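# Cap the LC fibre plug and rest it in the cable ring

## Task

Seat the dust cap all the way onto the LC jumper's plug, then leave that plug resting flat inside one of the rings of the cable manager below the switch. Only the cap may ever contact the exposed tips of the plug. The jumper's cord must not be kinked, crushed or sharply bent, and its far end must not be yanked. The robot must stay upright and not end leaning, and nothing may be knocked or moved out of the work area.

## Robot and tools

ROBOT. A LinearBot: an omnidirectional base with a column of roughly 1.7 m. A carriage rides the column (lift_m, 0 to 1 m) and holds two identical six-joint arms, each ending in a two-finger gripper. Arm bases sit near 0.57 m + lift_m above the floor; carriage parts hang about 0.15 m lower. A hand reaches up to 0.78 m from its shoulder but only about 0.38 m below its arm base. The hand is about 0.16 m long and 0.1 m wide (0.14 m opened); the wrist camera sticks out 0.11 m on one side of joint 6's axis; fingertips taper to about 0.005 m thick. Parked arm: joints 1 to 6 = 0, 0.05, 0.05, 1.45, 0, 0; then the robot spans about 0.85 m wide by 0.65 m long. Cameras: carriage_camera (fixed, facing forward, tilted about 20 degrees down), left_wrist_camera and right_wrist_camera (looking out past the fingertips).

FRAMES. Base frame, in metres: origin on the floor below the base centre, x forward, y left, z up. left_hand and right_hand are the midpoint between that hand's pads in this frame; quat_wxyz rotates base axes into hand axes, hand z along the fingers, hand y the opening direction; (1,0,0,0) means pointing straight up with joints 1, 5, 6 at 0. base_odometry is in the frame the base had at scene start, counts wheel rotation only (slip shows as travel), heading in rad from -3.142 to 3.142, left positive. Heading can drift a degree or two after turns or long strafes.

move. Arguments: base, joints, speeds, min_time_s, cameras. With no action it just reports state and images.
- base: an object with exactly one key, a relative offset from where the base last measured itself: translate_m (metres, forward positive, -2 to 2), strafe_m (metres, left positive, -2 to 2) or rotate_rad (radians, counter-clockwise/left positive, -6.3 to 6.3). A drive ends after 14 s at most (time_out).
- joints: an object keyed by individual joint name, each value an absolute target, not an offset. lift_m 0 to 1 m (tolerance ±0.004). For each arm, prefix left_ or right_: joint1_rad -2.617 to 3.054 (yaw about vertical, 0 forward, positive left, ±0.02); joint2_rad 0 to 3.141 (shoulder: 0 upper arm level pointing back, 1.57 upright, 3.14 level forward, ±0.105); joint3_rad 0 to 3.141 (elbow: 0 folded, 3.14 straight, ±0.06); joint4_rad -1.57 to 1.57 (wrist pitch, 0 in line, positive lifts fingertips, ±0.04); joint5_rad -1.57 to 1.57 (wrist yaw, positive swings fingertips to the RIGHT, opposite to joint 1, ±0.025); joint6_rad -2.094 to 2.094 (roll about the finger axis, positive clockwise viewed from the forearm, ±0.02); gripper_m 0 to 0.093 m pad gap (±0.004). Omitted joints keep chasing earlier targets.
- speeds: per-action caps: translate_m and strafe_m 0.02 to 0.5 m/s, rotate_rad 0.05 to 1.57 rad/s, lift_m 0.08 to 0.25 m/s; defaults are the maxima.
- min_time_s: 0.1 to 8 s, the shortest duration for each arm and gripper motion; it smooths straighter paths.
- cameras: list of camera names or "all"; [] for none. Unknown keys or names make a call invalid; out-of-range values get it refused. An action lasts at most 15 s.

wait: seconds 0 to 10; the robot keeps its last commands; returns state and images. zoom_image: camera plus region [x0, y0, x1, y1] in pixels from the top-left, at most 504 by 504, on that camera's latest image. read_manual: only licence text. finished_scene: scene number; irreversible; the goal must hold with the robot idle.

RESULTS. The move line reads done or the worst status. base_status and joint_status per motion: done (base: wheels turned the full amount, slip possible), off_target (stopped short, may still push), contact_stop or time_out (target dropped, holding), not_followed (an arm's targets were withheld because the arms would nearly touch; recover by sending one arm its current readings with joint 1 turned away, then the other in a later call), limit_stop_at_motor_heat (resend the target). on_its_own lists uncommanded behaviour; "held at" is a target, not a reading. motor_effort is percent of maximum, peak in brackets, with sizeable error; drive_wheels sign is meaningless; a falling lift effort while lowering means a hand is resting on something. Joint torques follow joint order, include arm weight, and joints 1 to 3 flip sign beyond ±28 N m. Motor temperatures: one block per arm, joints then gripper. MOTOR HOT appears at 75 °C; at 100 °C that arm goes limp for 30 to 60 s or more (OVER-TEMPERATURE FAULT). If a call is refused or a stop hits, later move/wait/finished_scene calls in that reply are skipped.

GRIPPER. On a hard part the reading sits up to 0.005 m under its width; empty and shut reads 0.000 to 0.002. Commanding below first-touch width squeezes harder; fragile items crush. Release by commanding well above the reading.

ACCURACY. Reported hand positions can be off, usually too high, more at long reach; loads make hands sag. Small turns may not occur. Large moves without min_time_s can stray about 2 cm.

CAUTIONS. Arms have no contact stop: blocked arms keep pressing and whip to target when freed. The base stops on wheel effort only and ignores arms. After being stopped, drive about 0.2 m back the way you came. Never reverse under a table edge into the column. Tipping risk grows with high carriage, outstretched or loaded arms, pushing, and abrupt stops; only images show a lean. Don't let the arms strike or press each other. Outstretched arms heat even while idle, and the simulation keeps running while replies are composed, so park arms when waiting. Avoid drops, slams, releasing moving parts and hard pushes.

Each tool is called after "Emit:" as name([rows], argument=value, ...), one row to a line, values as JSON.

## Session

Emit:
move()

Scene clock: 0.00 s.
Joint torques (N m): no reading
Motor temperatures (°C): left_arm=[30 34 38 30 29 33 32] | right_arm=[31 36 36 30 31 30 33]
base_odometry: x=+0.000 y=+0.000 heading=+0.000
base_status: not commanded
joint_positions: lift_m=+0.300 left_joint1_rad=+0.009 left_joint2_rad=+0.036 left_joint3_rad=+0.044 left_joint4_rad=+1.438 left_joint5_rad=-0.049 left_joint6_rad=+0.018 left_gripper_m=+0.09396 right_joint1_rad=+0.000 right_joint2_rad=+0.053 right_joint3_rad=+0.055 right_joint4_rad=+1.416 right_joint5_rad=+0.010 right_joint6_rad=+0.042 right_gripper_m=+0.09396
joint_status: not commanded
motor_effort: lift_m=+35 drive_wheels=+1
left_hand: x=+0.2465 y=+0.3157 z=+1.2827 quat_wxyz=(+0.998, -0.024, +0.063, +0.015) (m; base frame)
right_hand: x=+0.2538 y=-0.3086 z=+1.2851 quat_wxyz=(+0.997, +0.007, +0.076, +0.020) (m; base frame)
pictures: carriage_camera, left_wrist_camera, right_wrist_camera
Images, in order (width x height): carriage_camera 896x504, left_wrist_camera 896x504, right_wrist_camera 896x504.

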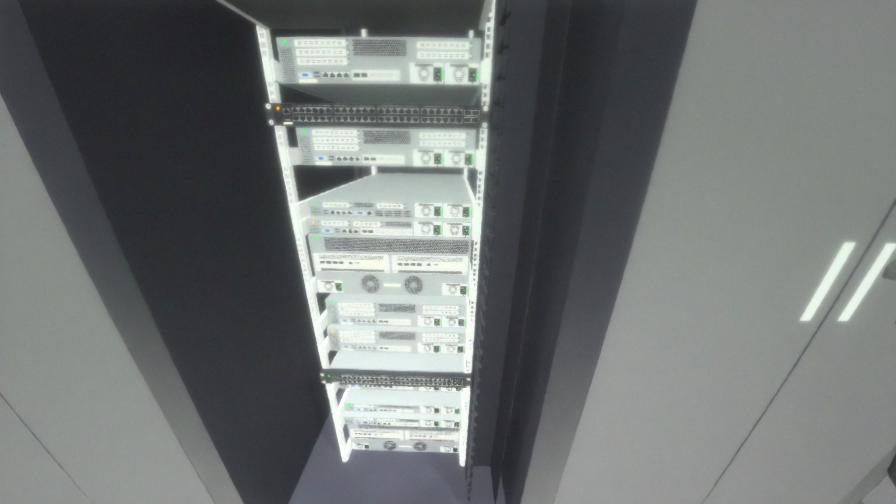

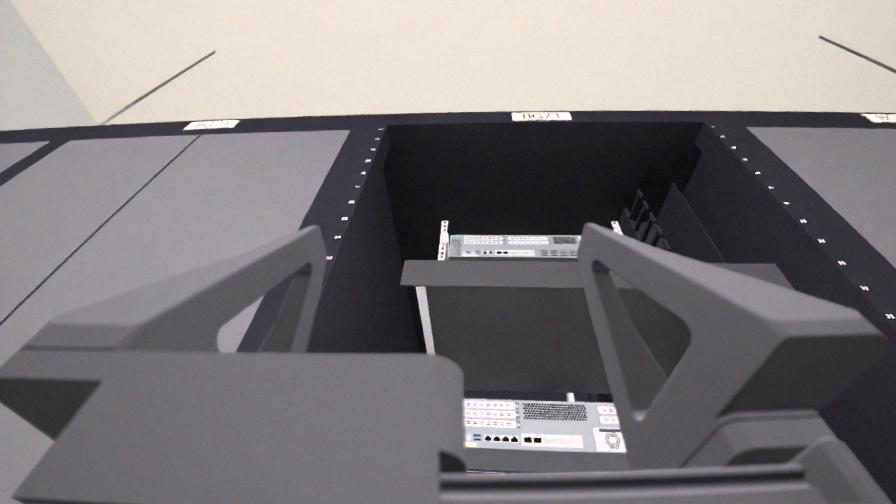

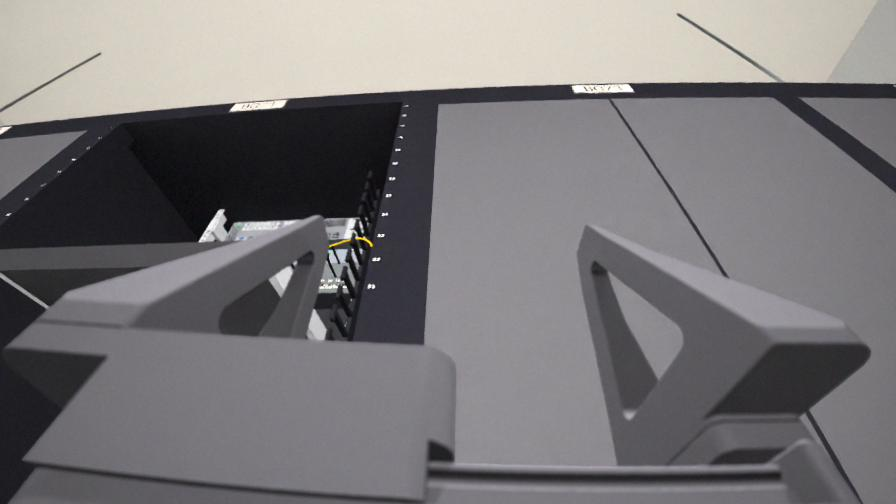

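Emit:
zoom_image(camera="carriage_camera", region=[230, 0, 530, 170])

Emit:
zoom_image(camera="right_wrist_camera", region=[180, 150, 440, 350])

Emit:
zoom_image(camera="carriage_camera", region=[280, 320, 520, 504])

Scaled by 1.680 from the camera's 896x504 image, which has a finer 1280x720 frame.

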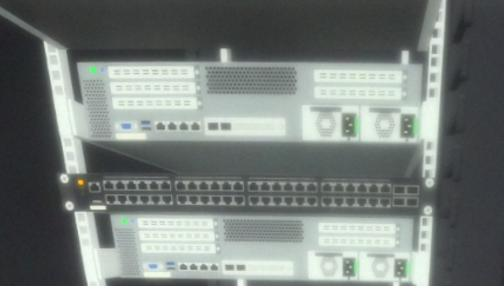

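Scaled by 1.938 from the camera's 896x504 image, which has a finer 1280x720 frame.

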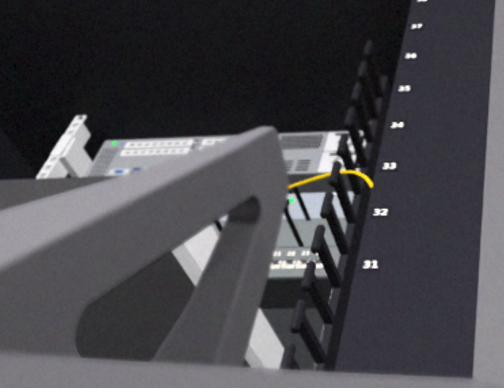

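Scaled by 2.100 from the camera's 896x504 image, which has a finer 1280x720 frame.

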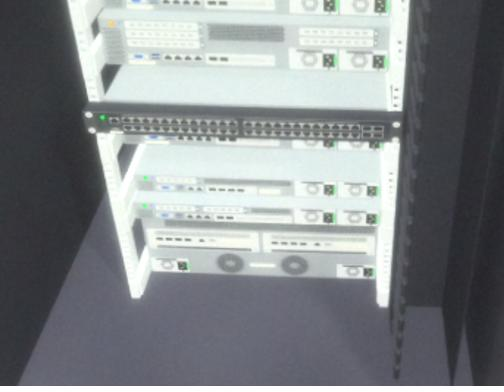

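Emit:
move(joints={"lift_m": 0.7})

Scene clock: 10.27 s.
Joint torques (N m): left_arm=[0.05 3.67 6.54 -0.31 0.09 0.02] | right_arm=[-0.06 3.78 5.93 -0.17 -0.02 -0.12]
Motor temperatures (°C): left_arm=[30 35 39 30 29 33 32] | right_arm=[31 36 36 30 31 30 33]
move: done
base_odometry: x=+0.000 y=+0.000 heading=+0.000
base_status: not commanded
joint_positions: lift_m=+0.700 left_joint1_rad=+0.009 left_joint2_rad=+0.036 left_joint3_rad=+0.044 left_joint4_rad=+1.438 left_joint5_rad=-0.049 left_joint6_rad=+0.018 left_gripper_m=+0.09396 right_joint1_rad=+0.000 right_joint2_rad=+0.053 right_joint3_rad=+0.055 right_joint4_rad=+1.416 right_joint5_rad=+0.010 right_joint6_rad=+0.042 right_gripper_m=+0.09396
joint_status: all done
motor_effort: lift_m=+35(43) drive_wheels=+1(5)
left_hand: x=+0.2465 y=+0.3157 z=+1.6827 quat_wxyz=(+0.998, -0.024, +0.063, +0.015) (m; base frame)
right_hand: x=+0.2538 y=-0.3086 z=+1.6851 quat_wxyz=(+0.997, +0.007, +0.076, +0.020) (m; base frame)
pictures: carriage_camera, left_wrist_camera, right_wrist_camera
Images, in order (width x height): carriage_camera 896x504, left_wrist_camera 896x504, right_wrist_camera 896x504.

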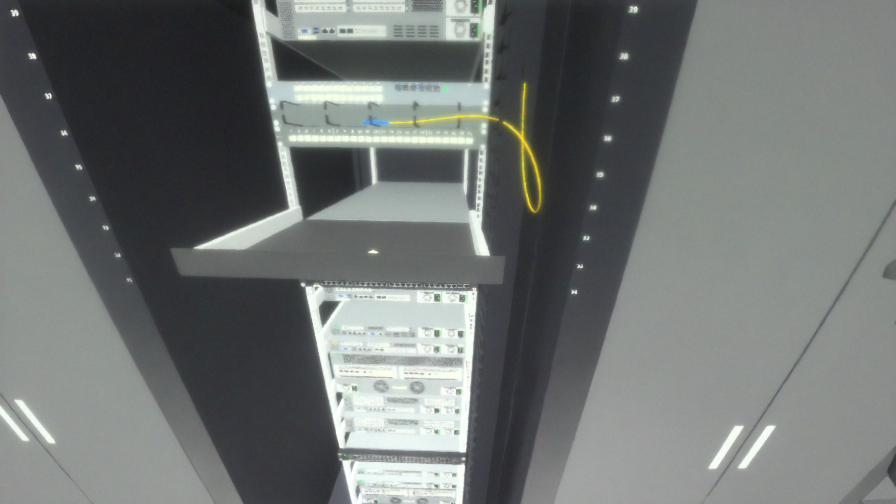

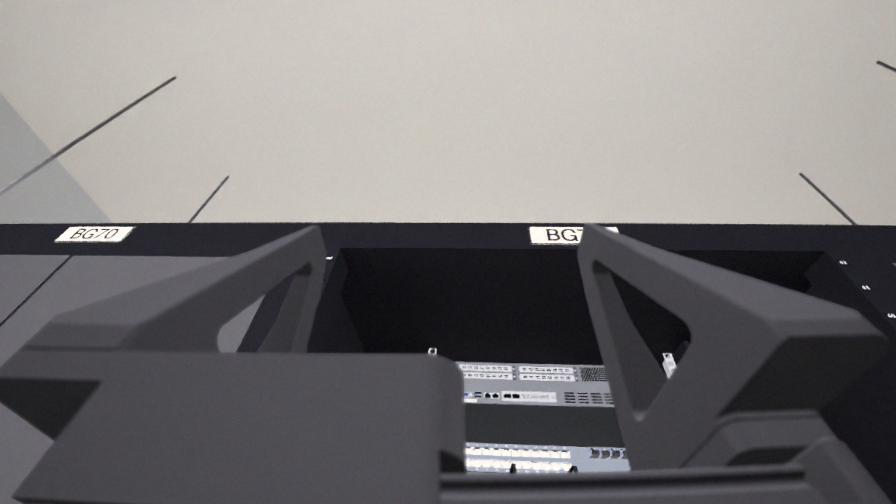

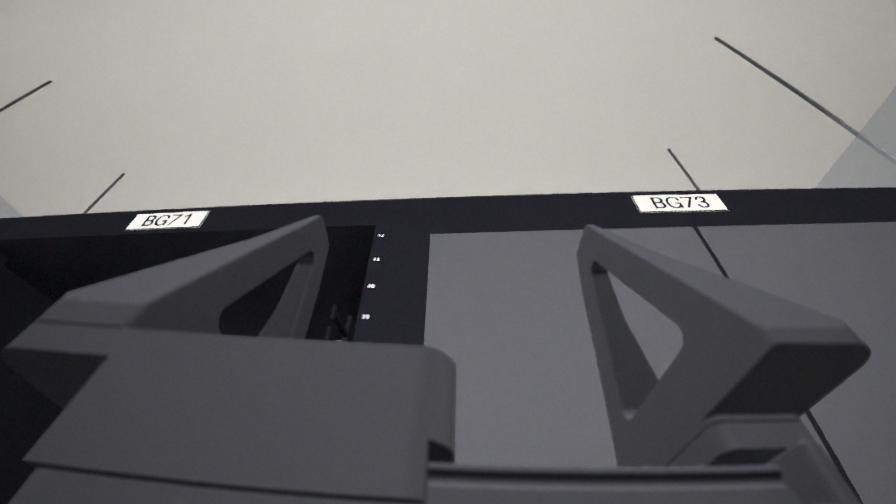

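Emit:
zoom_image(camera="carriage_camera", region=[250, 60, 570, 240])

Emit:
zoom_image(camera="carriage_camera", region=[260, 75, 400, 155])

Emit:
zoom_image(camera="carriage_camera", region=[380, 70, 560, 220])

Emit:
zoom_image(camera="carriage_camera", region=[160, 180, 520, 290])

Scaled by 1.575 from the camera's 896x504 image, which has a finer 1280x720 frame.

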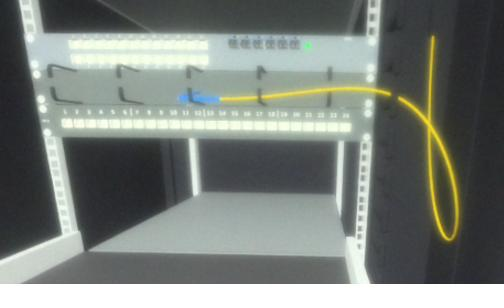

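Scaled by 3.600 from the camera's 896x504 image, which has a finer 1280x720 frame.

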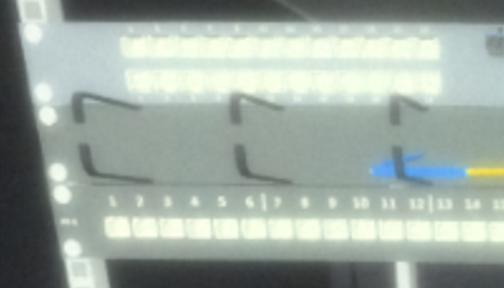

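Scaled by 2.800 from the camera's 896x504 image, which has a finer 1280x720 frame.

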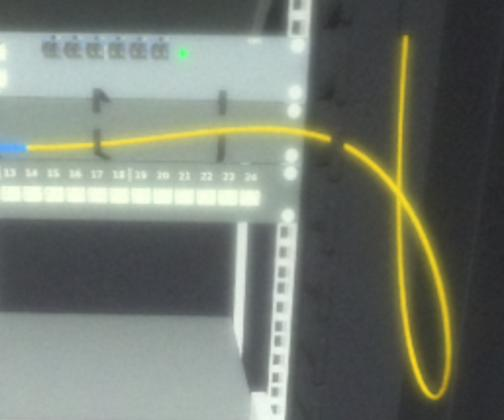

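Scaled by 1.400 from the camera's 896x504 image, which has a finer 1280x720 frame.

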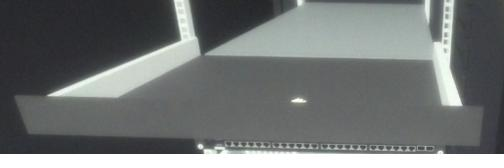

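Emit:
move(joints={"lift_m": 0.9, "left_joint1_rad": -0.55, "left_joint2_rad": 1.3677, "left_joint3_rad": 1.3806, "left_joint4_rad": -1.2129, "left_joint5_rad": 0, "left_joint6_rad": 0}, min_time_s=3)

Scene clock: 141.70 s.
Joint torques (N m): left_arm=[-0.58 -3.41 10.59 0.93 0.17 -0.09] | right_arm=[-0.06 3.75 5.93 -0.17 -0.01 -0.11]
Motor temperatures (°C): left_arm=[30 36 43 30 29 33 32] | right_arm=[31 37 39 30 31 30 33]
move: done
base_odometry: x=+0.000 y=+0.000 heading=+0.000
base_status: not commanded
joint_positions: lift_m=+0.900 left_joint1_rad=-0.542 left_joint2_rad=+1.357 left_joint3_rad=+1.344 left_joint4_rad=-1.202 left_joint5_rad=-0.013 left_joint6_rad=+0.011 left_gripper_m=+0.09396 right_joint1_rad=+0.000 right_joint2_rad=+0.053 right_joint3_rad=+0.055 right_joint4_rad=+1.416 right_joint5_rad=+0.010 right_joint6_rad=+0.042 right_gripper_m=+0.09396
joint_status: all done
motor_effort: lift_m=+35(43) drive_wheels=+2(7)
left_hand: x=+0.4694 y=+0.1564 z=+1.6519 quat_wxyz=(+0.172, +0.268, +0.947, -0.040) (m; base frame)
right_hand: x=+0.2538 y=-0.3086 z=+1.8851 quat_wxyz=(+0.997, +0.007, +0.076, +0.020) (m; base frame)
pictures: carriage_camera, left_wrist_camera, right_wrist_camera
Images, in order (width x height): carriage_camera 896x504, left_wrist_camera 896x504, right_wrist_camera 896x504.

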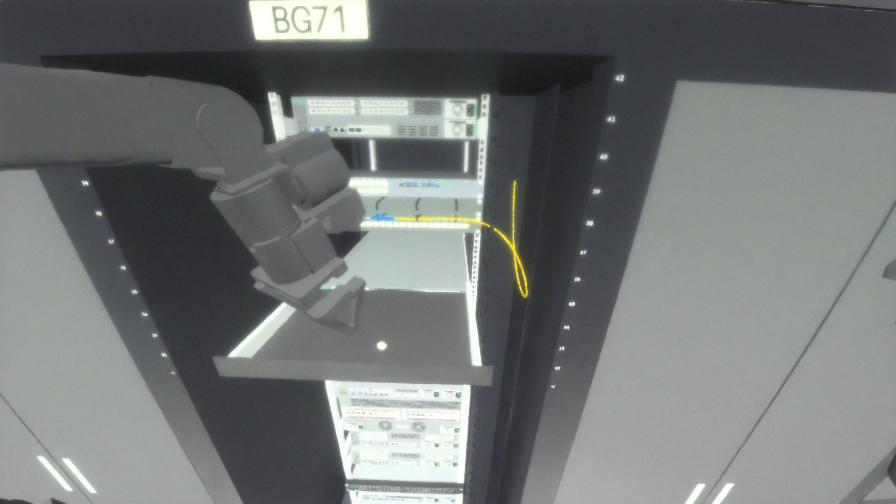

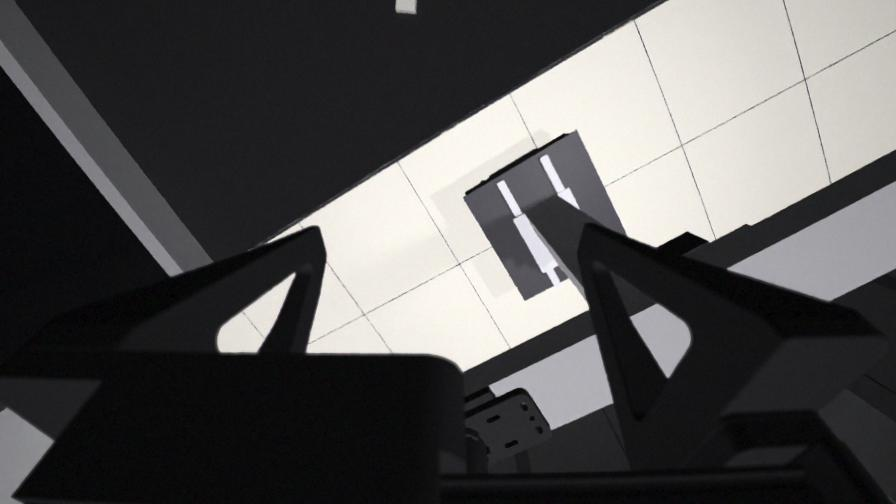

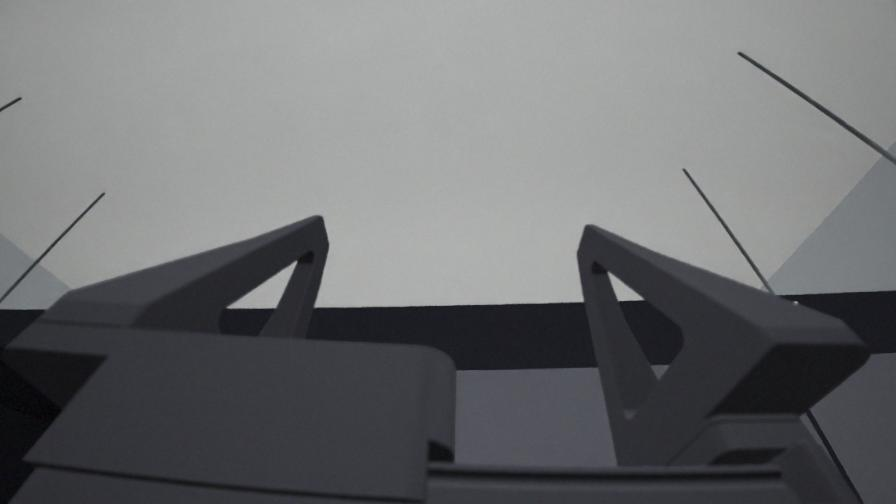

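Emit:
move(joints={"left_joint1_rad": -0.551, "left_joint2_rad": 0.9686, "left_joint3_rad": 0.5404, "left_joint4_rad": -0.0718}, min_time_s=2.5, cameras=["left_wrist_camera", "carriage_camera"])

Emit:
zoom_image(camera="left_wrist_camera", region=[330, 80, 610, 240])

Scene clock: 159.53 s.
Joint torques (N m): left_arm=[-0.69 -3.41 6.86 2.23 0.16 -0.09] | right_arm=[-0.03 3.77 5.94 -0.17 -0.02 -0.12]
Motor temperatures (°C): left_arm=[30 36 45 31 29 33 32] | right_arm=[31 37 40 30 31 30 33]
move: done
base_odometry: x=+0.000 y=+0.000 heading=+0.000
base_status: not commanded
joint_positions: lift_m=+0.900 left_joint1_rad=-0.542 left_joint2_rad=+0.984 left_joint3_rad=+0.558 left_joint4_rad=-0.090 left_joint5_rad=-0.012 left_joint6_rad=+0.011 left_gripper_m=+0.09396 right_joint1_rad=+0.000 right_joint2_rad=+0.053 right_joint3_rad=+0.055 right_joint4_rad=+1.416 right_joint5_rad=+0.010 right_joint6_rad=+0.042 right_gripper_m=+0.09396
joint_status: all done
motor_effort: lift_m=+35(35) drive_wheels=+2(5)
left_hand: x=+0.5037 y=+0.1355 z=+1.6193 quat_wxyz=(+0.487, +0.233, +0.832, -0.127) (m; base frame)
right_hand: x=+0.2538 y=-0.3086 z=+1.8851 quat_wxyz=(+0.997, +0.007, +0.076, +0.020) (m; base frame)
pictures: carriage_camera, left_wrist_camera
Images, in order (width x height): carriage_camera 896x504, left_wrist_camera 896x504.

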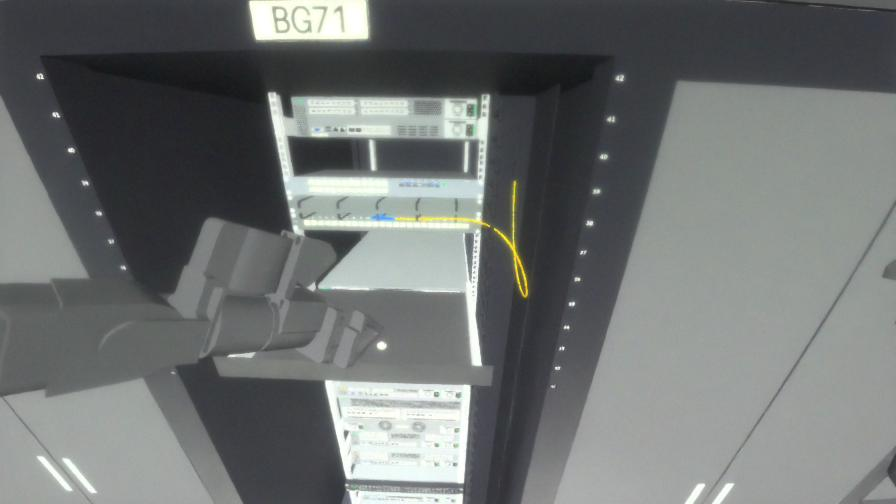

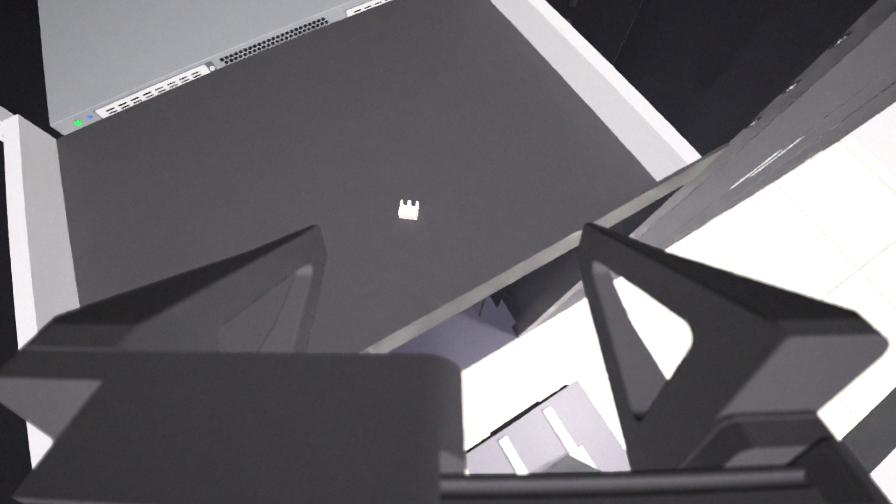

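Scaled by 1.800 from the camera's 896x504 image, which has a finer 1280x720 frame.

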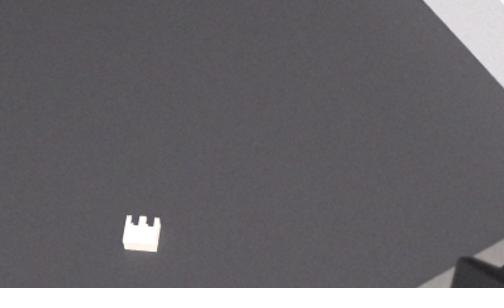

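Emit:
zoom_image(camera="left_wrist_camera", region=[380, 185, 440, 230])

Emit:
zoom_image(camera="carriage_camera", region=[290, 180, 470, 240])

Scaled by 8.400 from the camera's 896x504 image, which has a finer 1280x720 frame.

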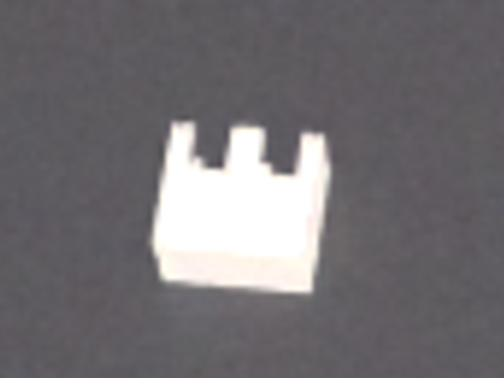

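Scaled by 2.800 from the camera's 896x504 image, which has a finer 1280x720 frame.

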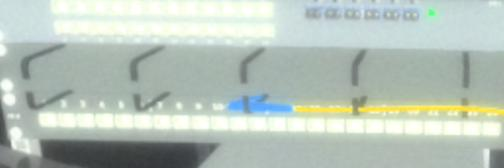

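Emit:
move(joints={"left_joint1_rad": -0.3262, "left_joint2_rad": 1.4639, "left_joint3_rad": 0.5734, "left_joint4_rad": 1.1905}, min_time_s=3, cameras=["left_wrist_camera", "carriage_camera"])

Emit:
zoom_image(camera="left_wrist_camera", region=[330, 100, 610, 260])

Scene clock: 257.20 s.
Joint torques (N m): left_arm=[0.72 -3.97 8.59 2.12 0.17 -0.09] | right_arm=[-0.08 3.78 5.94 -0.17 -0.02 -0.11]
Motor temperatures (°C): left_arm=[30 36 47 39 29 33 32] | right_arm=[31 37 40 30 31 30 33]
move: done
base_odometry: x=+0.000 y=+0.000 heading=+0.000
base_status: not commanded
joint_positions: lift_m=+0.900 left_joint1_rad=-0.334 left_joint2_rad=+1.452 left_joint3_rad=+0.558 left_joint4_rad=+1.173 left_joint5_rad=-0.011 left_joint6_rad=+0.011 left_gripper_m=+0.09396 right_joint1_rad=+0.000 right_joint2_rad=+0.053 right_joint3_rad=+0.055 right_joint4_rad=+1.416 right_joint5_rad=+0.010 right_joint6_rad=+0.042 right_gripper_m=+0.09396
joint_status: all done
motor_effort: lift_m=+35(35) drive_wheels=+2(6)
left_hand: x=+0.6176 y=+0.1693 z=+1.7438 quat_wxyz=(+0.789, +0.099, +0.594, -0.125) (m; base frame)
right_hand: x=+0.2538 y=-0.3086 z=+1.8851 quat_wxyz=(+0.997, +0.007, +0.076, +0.020) (m; base frame)
pictures: carriage_camera, left_wrist_camera
Images, in order (width x height): carriage_camera 896x504, left_wrist_camera 896x504.

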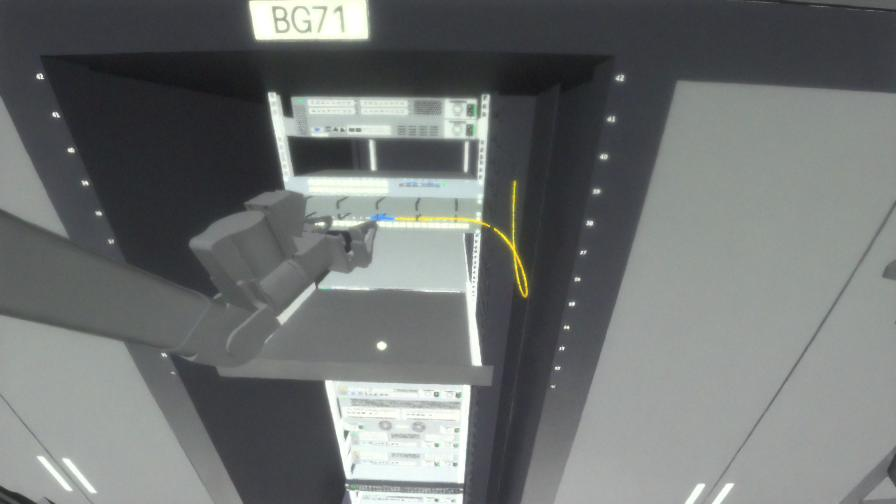

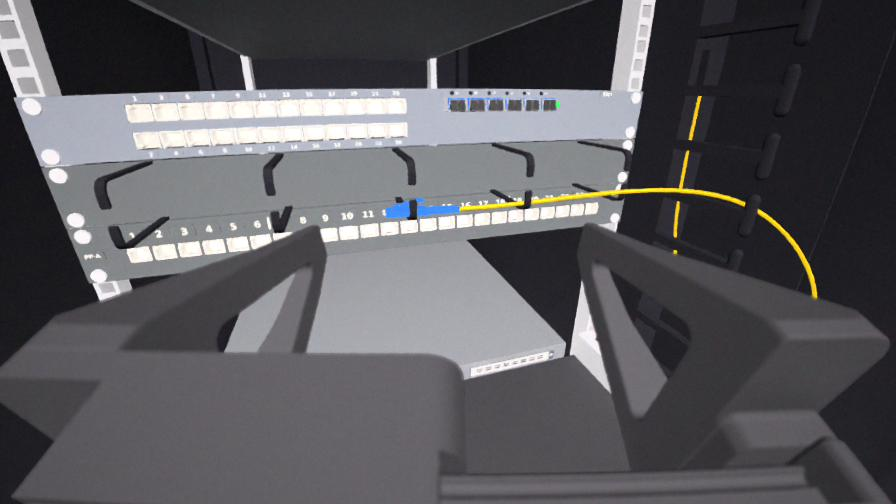

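Scaled by 1.800 from the camera's 896x504 image, which has a finer 1280x720 frame.

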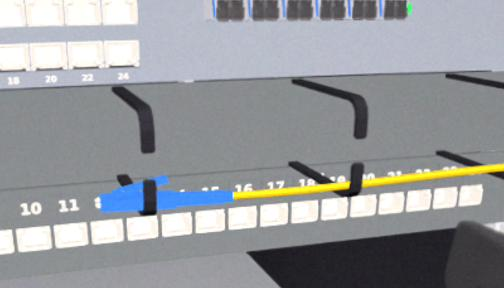

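Emit:
zoom_image(camera="left_wrist_camera", region=[375, 190, 475, 225])

Emit:
zoom_image(camera="left_wrist_camera", region=[230, 140, 480, 270])

Scaled by 5.040 from the camera's 896x504 image, which has a finer 1280x720 frame.

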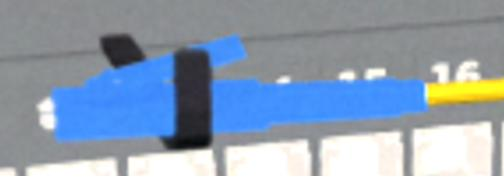

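Scaled by 2.016 from the camera's 896x504 image, which has a finer 1280x720 frame.

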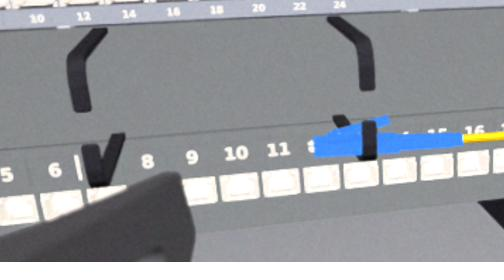

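Emit:
move(joints={"lift_m": 1.0, "left_joint1_rad": -0.3087, "left_joint2_rad": 1.4349, "left_joint3_rad": 1.2550, "left_joint4_rad": -0.1701}, min_time_s=3, cameras=["left_wrist_camera", "carriage_camera"])

Emit:
zoom_image(camera="left_wrist_camera", region=[330, 120, 610, 280])

Scene clock: 278.93 s.
Joint torques (N m): left_arm=[1.02 -7.99 18.55 2.22 0.15 -0.08] | right_arm=[-0.05 3.77 5.94 -0.17 -0.02 -0.12]
Motor temperatures (°C): left_arm=[29 36 49 40 29 33 32] | right_arm=[31 36 40 30 31 30 33]
move: off_target
base_odometry: x=+0.000 y=+0.000 heading=+0.000
base_status: not commanded
joint_positions: lift_m=+1.000 left_joint1_rad=-0.321 left_joint2_rad=+1.459 left_joint3_rad=+1.139 left_joint4_rad=-0.186 left_joint5_rad=-0.011 left_joint6_rad=+0.011 left_gripper_m=+0.09396 right_joint1_rad=+0.000 right_joint2_rad=+0.053 right_joint3_rad=+0.055 right_joint4_rad=+1.416 right_joint5_rad=+0.010 right_joint6_rad=+0.042 right_gripper_m=+0.09396
joint_status: left_joint3_rad off_target (ended at +1.139, target +1.255); the others done
motor_effort: lift_m=+35(43) drive_wheels=-2(5)
left_hand: x=+0.6496 y=+0.1647 z=+1.7910 quat_wxyz=(+0.503, +0.139, +0.850, -0.074) (m; base frame)
right_hand: x=+0.2538 y=-0.3086 z=+1.9851 quat_wxyz=(+0.997, +0.007, +0.076, +0.020) (m; base frame)
pictures: carriage_camera, left_wrist_camera
Images, in order (width x height): carriage_camera 896x504, left_wrist_camera 896x504.

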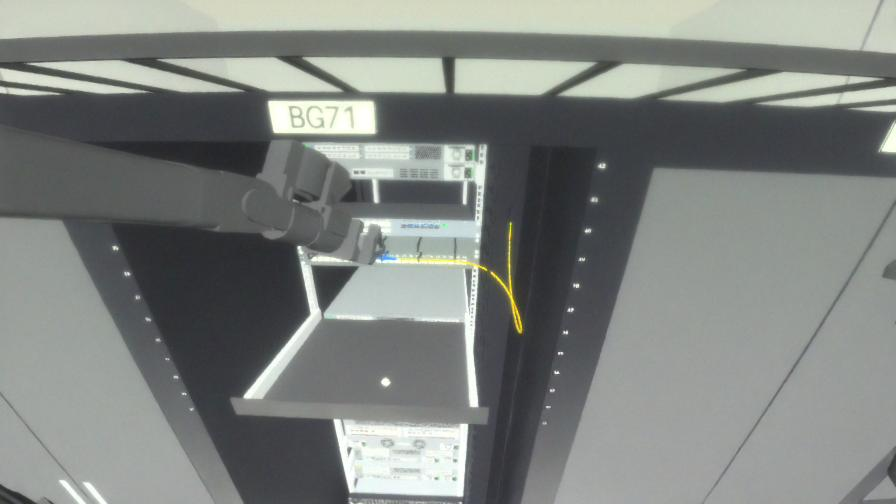

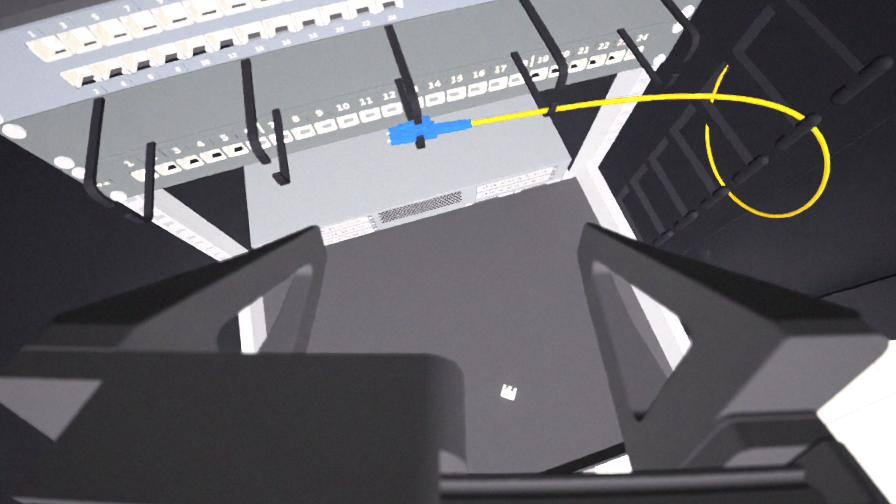

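Scaled by 1.800 from the camera's 896x504 image, which has a finer 1280x720 frame.

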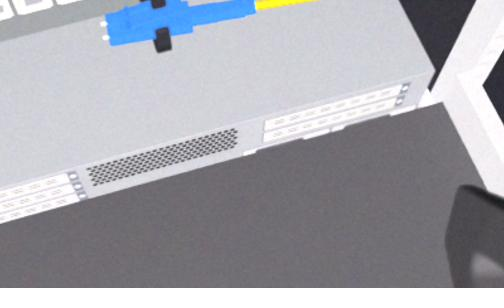

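Emit:
move(joints={"lift_m": 0.9, "left_joint2_rad": 1.40, "left_joint3_rad": 0.95, "left_joint4_rad": 0.1}, min_time_s=1.5, cameras=["left_wrist_camera", "carriage_camera"])

Emit:
zoom_image(camera="left_wrist_camera", region=[360, 60, 500, 140])

Scene clock: 322.13 s.
Joint torques (N m): left_arm=[0.65 -8.27 6.9 2.31 0.15 -0.09] | right_arm=[-0.06 3.77 5.93 -0.17 -0.02 -0.11]
Motor temperatures (°C): left_arm=[30 39 71 45 29 33 32] | right_arm=[31 36 40 30 31 30 33]
move: done
base_odometry: x=+0.000 y=+0.000 heading=+0.000
base_status: not commanded
joint_positions: lift_m=+0.900 left_joint1_rad=-0.316 left_joint2_rad=+1.430 left_joint3_rad=+0.967 left_joint4_rad=+0.082 left_joint5_rad=-0.010 left_joint6_rad=+0.011 left_gripper_m=+0.09396 right_joint1_rad=+0.000 right_joint2_rad=+0.053 right_joint3_rad=+0.055 right_joint4_rad=+1.416 right_joint5_rad=+0.010 right_joint6_rad=+0.042 right_gripper_m=+0.09396
joint_status: all done
motor_effort: lift_m=+34(35) drive_wheels=+0(5)
left_hand: x=+0.6503 y=+0.1663 z=+1.6817 quat_wxyz=(+0.554, +0.132, +0.818, -0.081) (m; base frame)
right_hand: x=+0.2538 y=-0.3086 z=+1.8851 quat_wxyz=(+0.997, +0.007, +0.076, +0.020) (m; base frame)
pictures: carriage_camera, left_wrist_camera
Images, in order (width x height): carriage_camera 896x504, left_wrist_camera 896x504.

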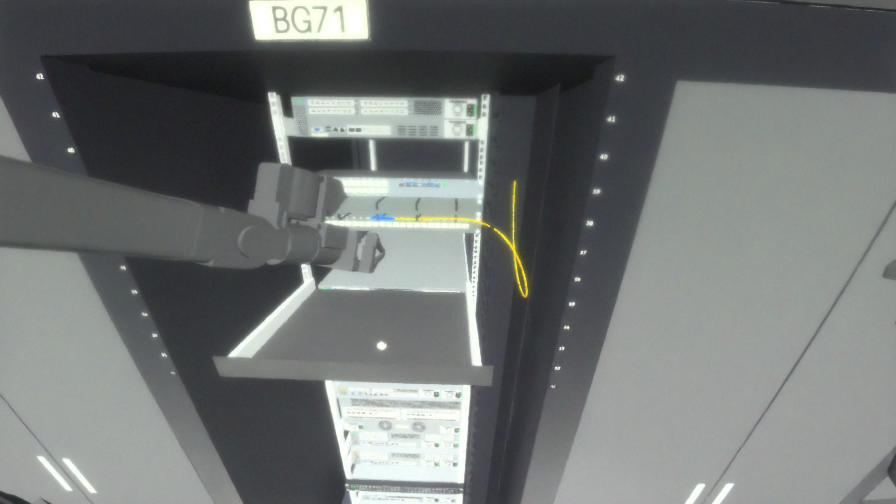

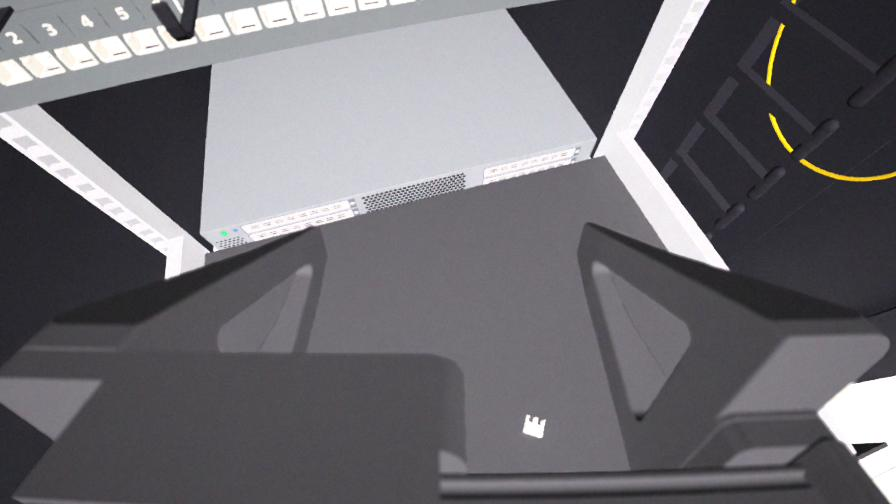

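Scaled by 3.600 from the camera's 896x504 image, which has a finer 1280x720 frame.

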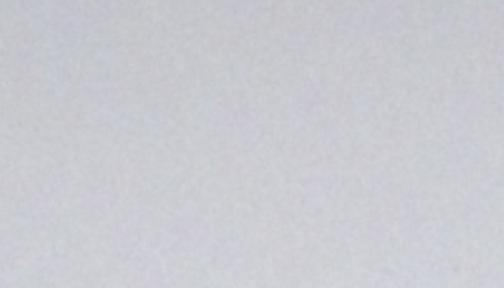

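Emit:
move(joints={"left_joint1_rad": -0.316, "left_joint2_rad": 0.8, "left_joint3_rad": 0.3, "left_joint4_rad": 0.5}, min_time_s=1.5, cameras=[])

Emit:
move(joints={"left_joint1_rad": 0, "left_joint2_rad": 0.05, "left_joint3_rad": 0.05, "left_joint4_rad": 1.45}, min_time_s=1.5, cameras=["carriage_camera"])

Scene clock: 334.97 s.
Joint torques (N m): left_arm=[0.1 -1.89 6.91 2.33 0.15 -0.08] | right_arm=[-0.05 3.75 5.94 -0.17 -0.02 -0.11]
Motor temperatures (°C): left_arm=[29 40 65 46 29 33 32] | right_arm=[31 36 40 30 31 30 33]
move: done
base_odometry: x=+0.000 y=+0.000 heading=+0.000
base_status: not commanded
joint_positions: lift_m=+0.900 left_joint1_rad=-0.316 left_joint2_rad=+0.810 left_joint3_rad=+0.317 left_joint4_rad=+0.482 left_joint5_rad=-0.010 left_joint6_rad=+0.011 left_gripper_m=+0.09396 right_joint1_rad=+0.000 right_joint2_rad=+0.053 right_joint3_rad=+0.055 right_joint4_rad=+1.416 right_joint5_rad=+0.010 right_joint6_rad=+0.042 right_gripper_m=+0.09396
joint_status: all done
motor_effort: lift_m=+34(34) drive_wheels=+0(4)
left_hand: x=+0.5276 y=+0.2065 z=+1.6931 quat_wxyz=(+0.696, +0.112, +0.702, -0.104) (m; base frame)
right_hand: x=+0.2538 y=-0.3086 z=+1.8851 quat_wxyz=(+0.997, +0.007, +0.076, +0.020) (m; base frame)
pictures: none
No camera images: "cameras" was empty.

Scene clock: 336.87 s.
Joint torques (N m): left_arm=[0.69 2.78 4.97 -0.16 0.16 -0.09] | right_arm=[-0.06 3.78 5.93 -0.17 -0.02 -0.11]
Motor temperatures (°C): left_arm=[29 40 65 45 29 33 32] | right_arm=[31 36 41 30 31 30 33]
move: done
base_odometry: x=+0.000 y=+0.000 heading=+0.000
base_status: not commanded
joint_positions: lift_m=+0.900 left_joint1_rad=-0.008 left_joint2_rad=+0.059 left_joint3_rad=+0.065 left_joint4_rad=+1.438 left_joint5_rad=-0.010 left_joint6_rad=+0.011 left_gripper_m=+0.09396 right_joint1_rad=+0.000 right_joint2_rad=+0.053 right_joint3_rad=+0.055 right_joint4_rad=+1.416 right_joint5_rad=+0.010 right_joint6_rad=+0.042 right_gripper_m=+0.09396
joint_status: all done
motor_effort: lift_m=+34(35) drive_wheels=+1(4)
left_hand: x=+0.2477 y=+0.3084 z=+1.8885 quat_wxyz=(+0.998, -0.004, +0.064, +0.001) (m; base frame)
right_hand: x=+0.2538 y=-0.3086 z=+1.8851 quat_wxyz=(+0.997, +0.007, +0.076, +0.020) (m; base frame)
pictures: carriage_camera
Images, in order (width x height): carriage_camera 896x504.

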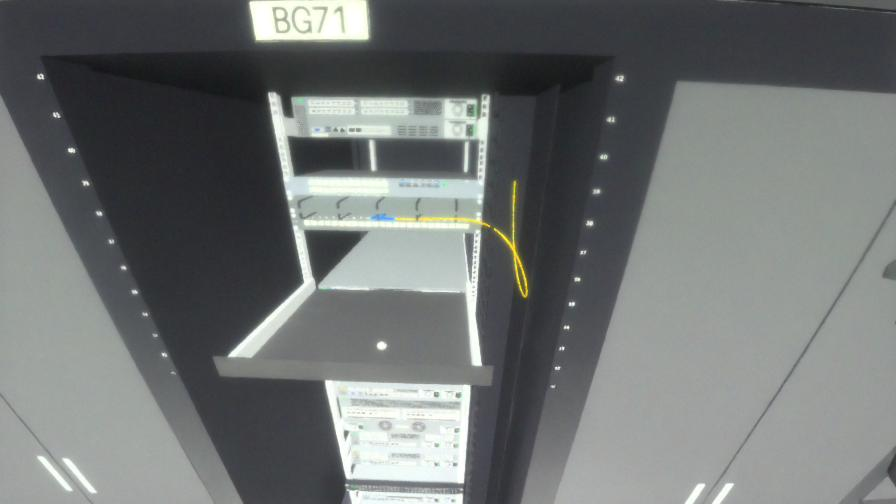

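Emit:
move(joints={"left_joint1_rad": -0.4, "left_joint2_rad": 0.8, "left_joint3_rad": 0.3, "left_joint4_rad": 0.3, "left_gripper_m": 0.045}, min_time_s=1.5, cameras=[])

Emit:
move(joints={"left_joint1_rad": -0.399, "left_joint2_rad": 1.4076, "left_joint3_rad": 0.9118, "left_joint4_rad": -0.2972, "left_joint5_rad": 0.127, "left_joint6_rad": 0.128}, min_time_s=2, cameras=["left_wrist_camera", "carriage_camera"])

Scene clock: 529.93 s.
Joint torques (N m): left_arm=[-0.58 -0.4 11.92 2.1 0.15 -0.09] | right_arm=[-0.06 3.77 5.93 -0.16 -0.02 -0.11]
Motor temperatures (°C): left_arm=[29 36 47 34 29 33 32] | right_arm=[31 36 41 30 31 30 33]
move: done
base_odometry: x=+0.000 y=+0.000 heading=+0.000
base_status: not commanded
joint_positions: lift_m=+0.900 left_joint1_rad=-0.392 left_joint2_rad=+0.794 left_joint3_rad=+0.259 left_joint4_rad=+0.308 left_joint5_rad=-0.010 left_joint6_rad=+0.010 left_gripper_m=+0.04513 right_joint1_rad=+0.000 right_joint2_rad=+0.053 right_joint3_rad=+0.055 right_joint4_rad=+1.416 right_joint5_rad=+0.010 right_joint6_rad=+0.042 right_gripper_m=+0.09396
joint_status: all done
motor_effort: lift_m=+34(35) drive_wheels=+2(4)
left_hand: x=+0.5078 y=+0.1878 z=+1.6275 quat_wxyz=(+0.612, +0.153, +0.767, -0.114) (m; base frame)
right_hand: x=+0.2538 y=-0.3086 z=+1.8851 quat_wxyz=(+0.997, +0.007, +0.076, +0.020) (m; base frame)
pictures: none
No camera images: "cameras" was empty.

Scene clock: 532.23 s.
Joint torques (N m): left_arm=[-0.49 -4.21 11.41 1.62 0.23 0.12] | right_arm=[-0.05 3.78 5.93 -0.17 -0.02 -0.11]
Motor temperatures (°C): left_arm=[29 36 47 35 29 33 32] | right_arm=[31 36 41 30 31 30 33]
move: done
base_odometry: x=+0.000 y=+0.000 heading=+0.000
base_status: not commanded
joint_positions: lift_m=+0.900 left_joint1_rad=-0.392 left_joint2_rad=+1.396 left_joint3_rad=+0.873 left_joint4_rad=-0.288 left_joint5_rad=+0.113 left_joint6_rad=+0.117 left_gripper_m=+0.04513 right_joint1_rad=+0.000 right_joint2_rad=+0.053 right_joint3_rad=+0.055 right_joint4_rad=+1.416 right_joint5_rad=+0.010 right_joint6_rad=+0.042 right_gripper_m=+0.09396
joint_status: all done
motor_effort: lift_m=+34(35) drive_wheels=+2(4)
left_hand: x=+0.5635 y=+0.1420 z=+1.5796 quat_wxyz=(+0.360, +0.254, +0.892, -0.103) (m; base frame)
right_hand: x=+0.2538 y=-0.3086 z=+1.8851 quat_wxyz=(+0.997, +0.007, +0.076, +0.020) (m; base frame)
pictures: carriage_camera, left_wrist_camera
Images, in order (width x height): carriage_camera 896x504, left_wrist_camera 896x504.

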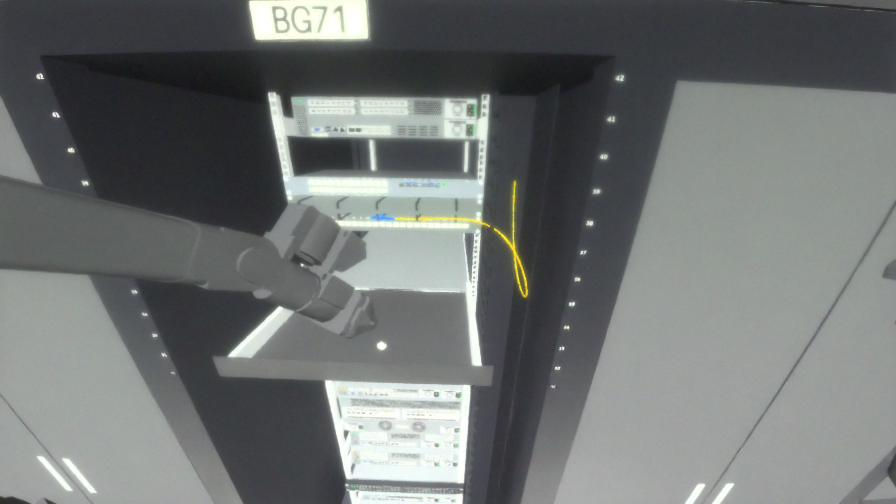

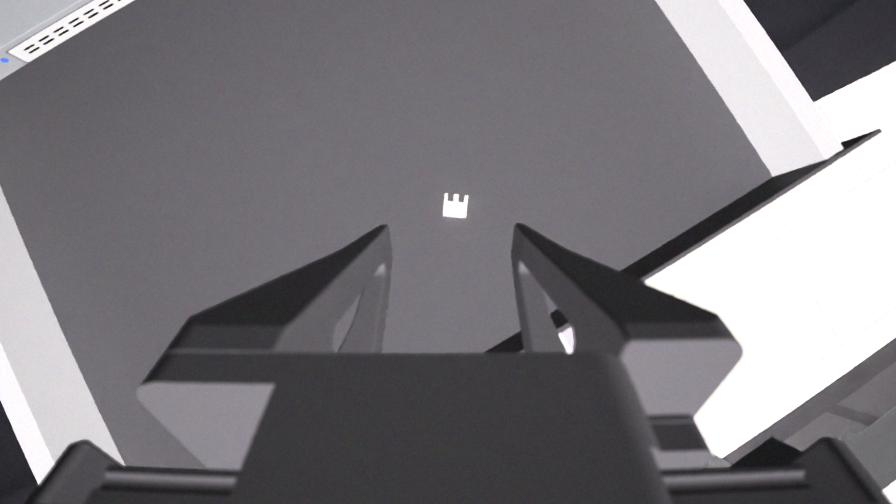

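Emit:
zoom_image(camera="left_wrist_camera", region=[380, 170, 520, 250])

Scaled by 3.600 from the camera's 896x504 image, which has a finer 1280x720 frame.

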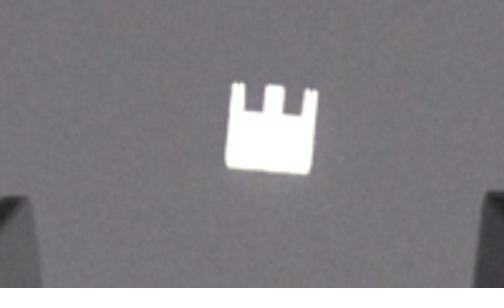

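Emit:
move(joints={"left_joint1_rad": -0.384, "left_joint2_rad": 1.501, "left_joint3_rad": 0.919, "left_joint4_rad": -0.201, "left_joint5_rad": 0.192, "left_joint6_rad": 0.192}, min_time_s=1.5, cameras=["left_wrist_camera"])

Emit:
zoom_image(camera="left_wrist_camera", region=[380, 170, 520, 250])

Scene clock: 575.73 s.
Joint torques (N m): left_arm=[0.68 -4.78 11.14 1.86 0.25 0.12] | right_arm=[-0.05 3.79 5.93 -0.17 -0.02 -0.11]
Motor temperatures (°C): left_arm=[29 37 54 37 29 33 32] | right_arm=[31 36 41 30 31 30 33]
move: done
base_odometry: x=+0.000 y=+0.000 heading=+0.000
base_status: not commanded
joint_positions: lift_m=+0.900 left_joint1_rad=-0.392 left_joint2_rad=+1.489 left_joint3_rad=+0.881 left_joint4_rad=-0.217 left_joint5_rad=+0.178 left_joint6_rad=+0.180 left_gripper_m=+0.04513 right_joint1_rad=+0.000 right_joint2_rad=+0.053 right_joint3_rad=+0.055 right_joint4_rad=+1.416 right_joint5_rad=+0.010 right_joint6_rad=+0.042 right_gripper_m=+0.09396
joint_status: all done
motor_effort: lift_m=+34(35) drive_wheels=-1(4)
left_hand: x=+0.5722 y=+0.1264 z=+1.5615 quat_wxyz=(+0.352, +0.293, +0.881, -0.121) (m; base frame)
right_hand: x=+0.2538 y=-0.3086 z=+1.8851 quat_wxyz=(+0.997, +0.007, +0.076, +0.020) (m; base frame)
pictures: left_wrist_camera
Images, in order (width x height): left_wrist_camera 896x504.

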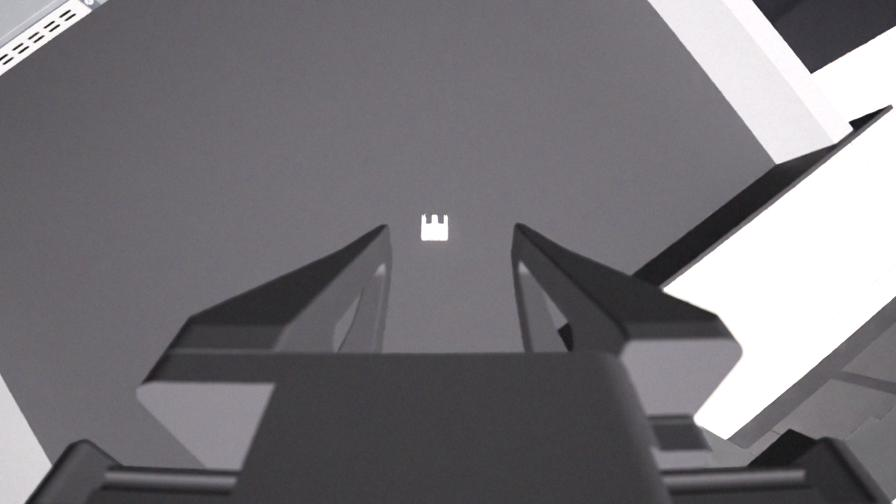

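Scaled by 3.600 from the camera's 896x504 image, which has a finer 1280x720 frame.

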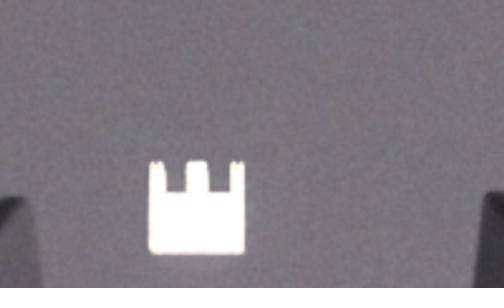

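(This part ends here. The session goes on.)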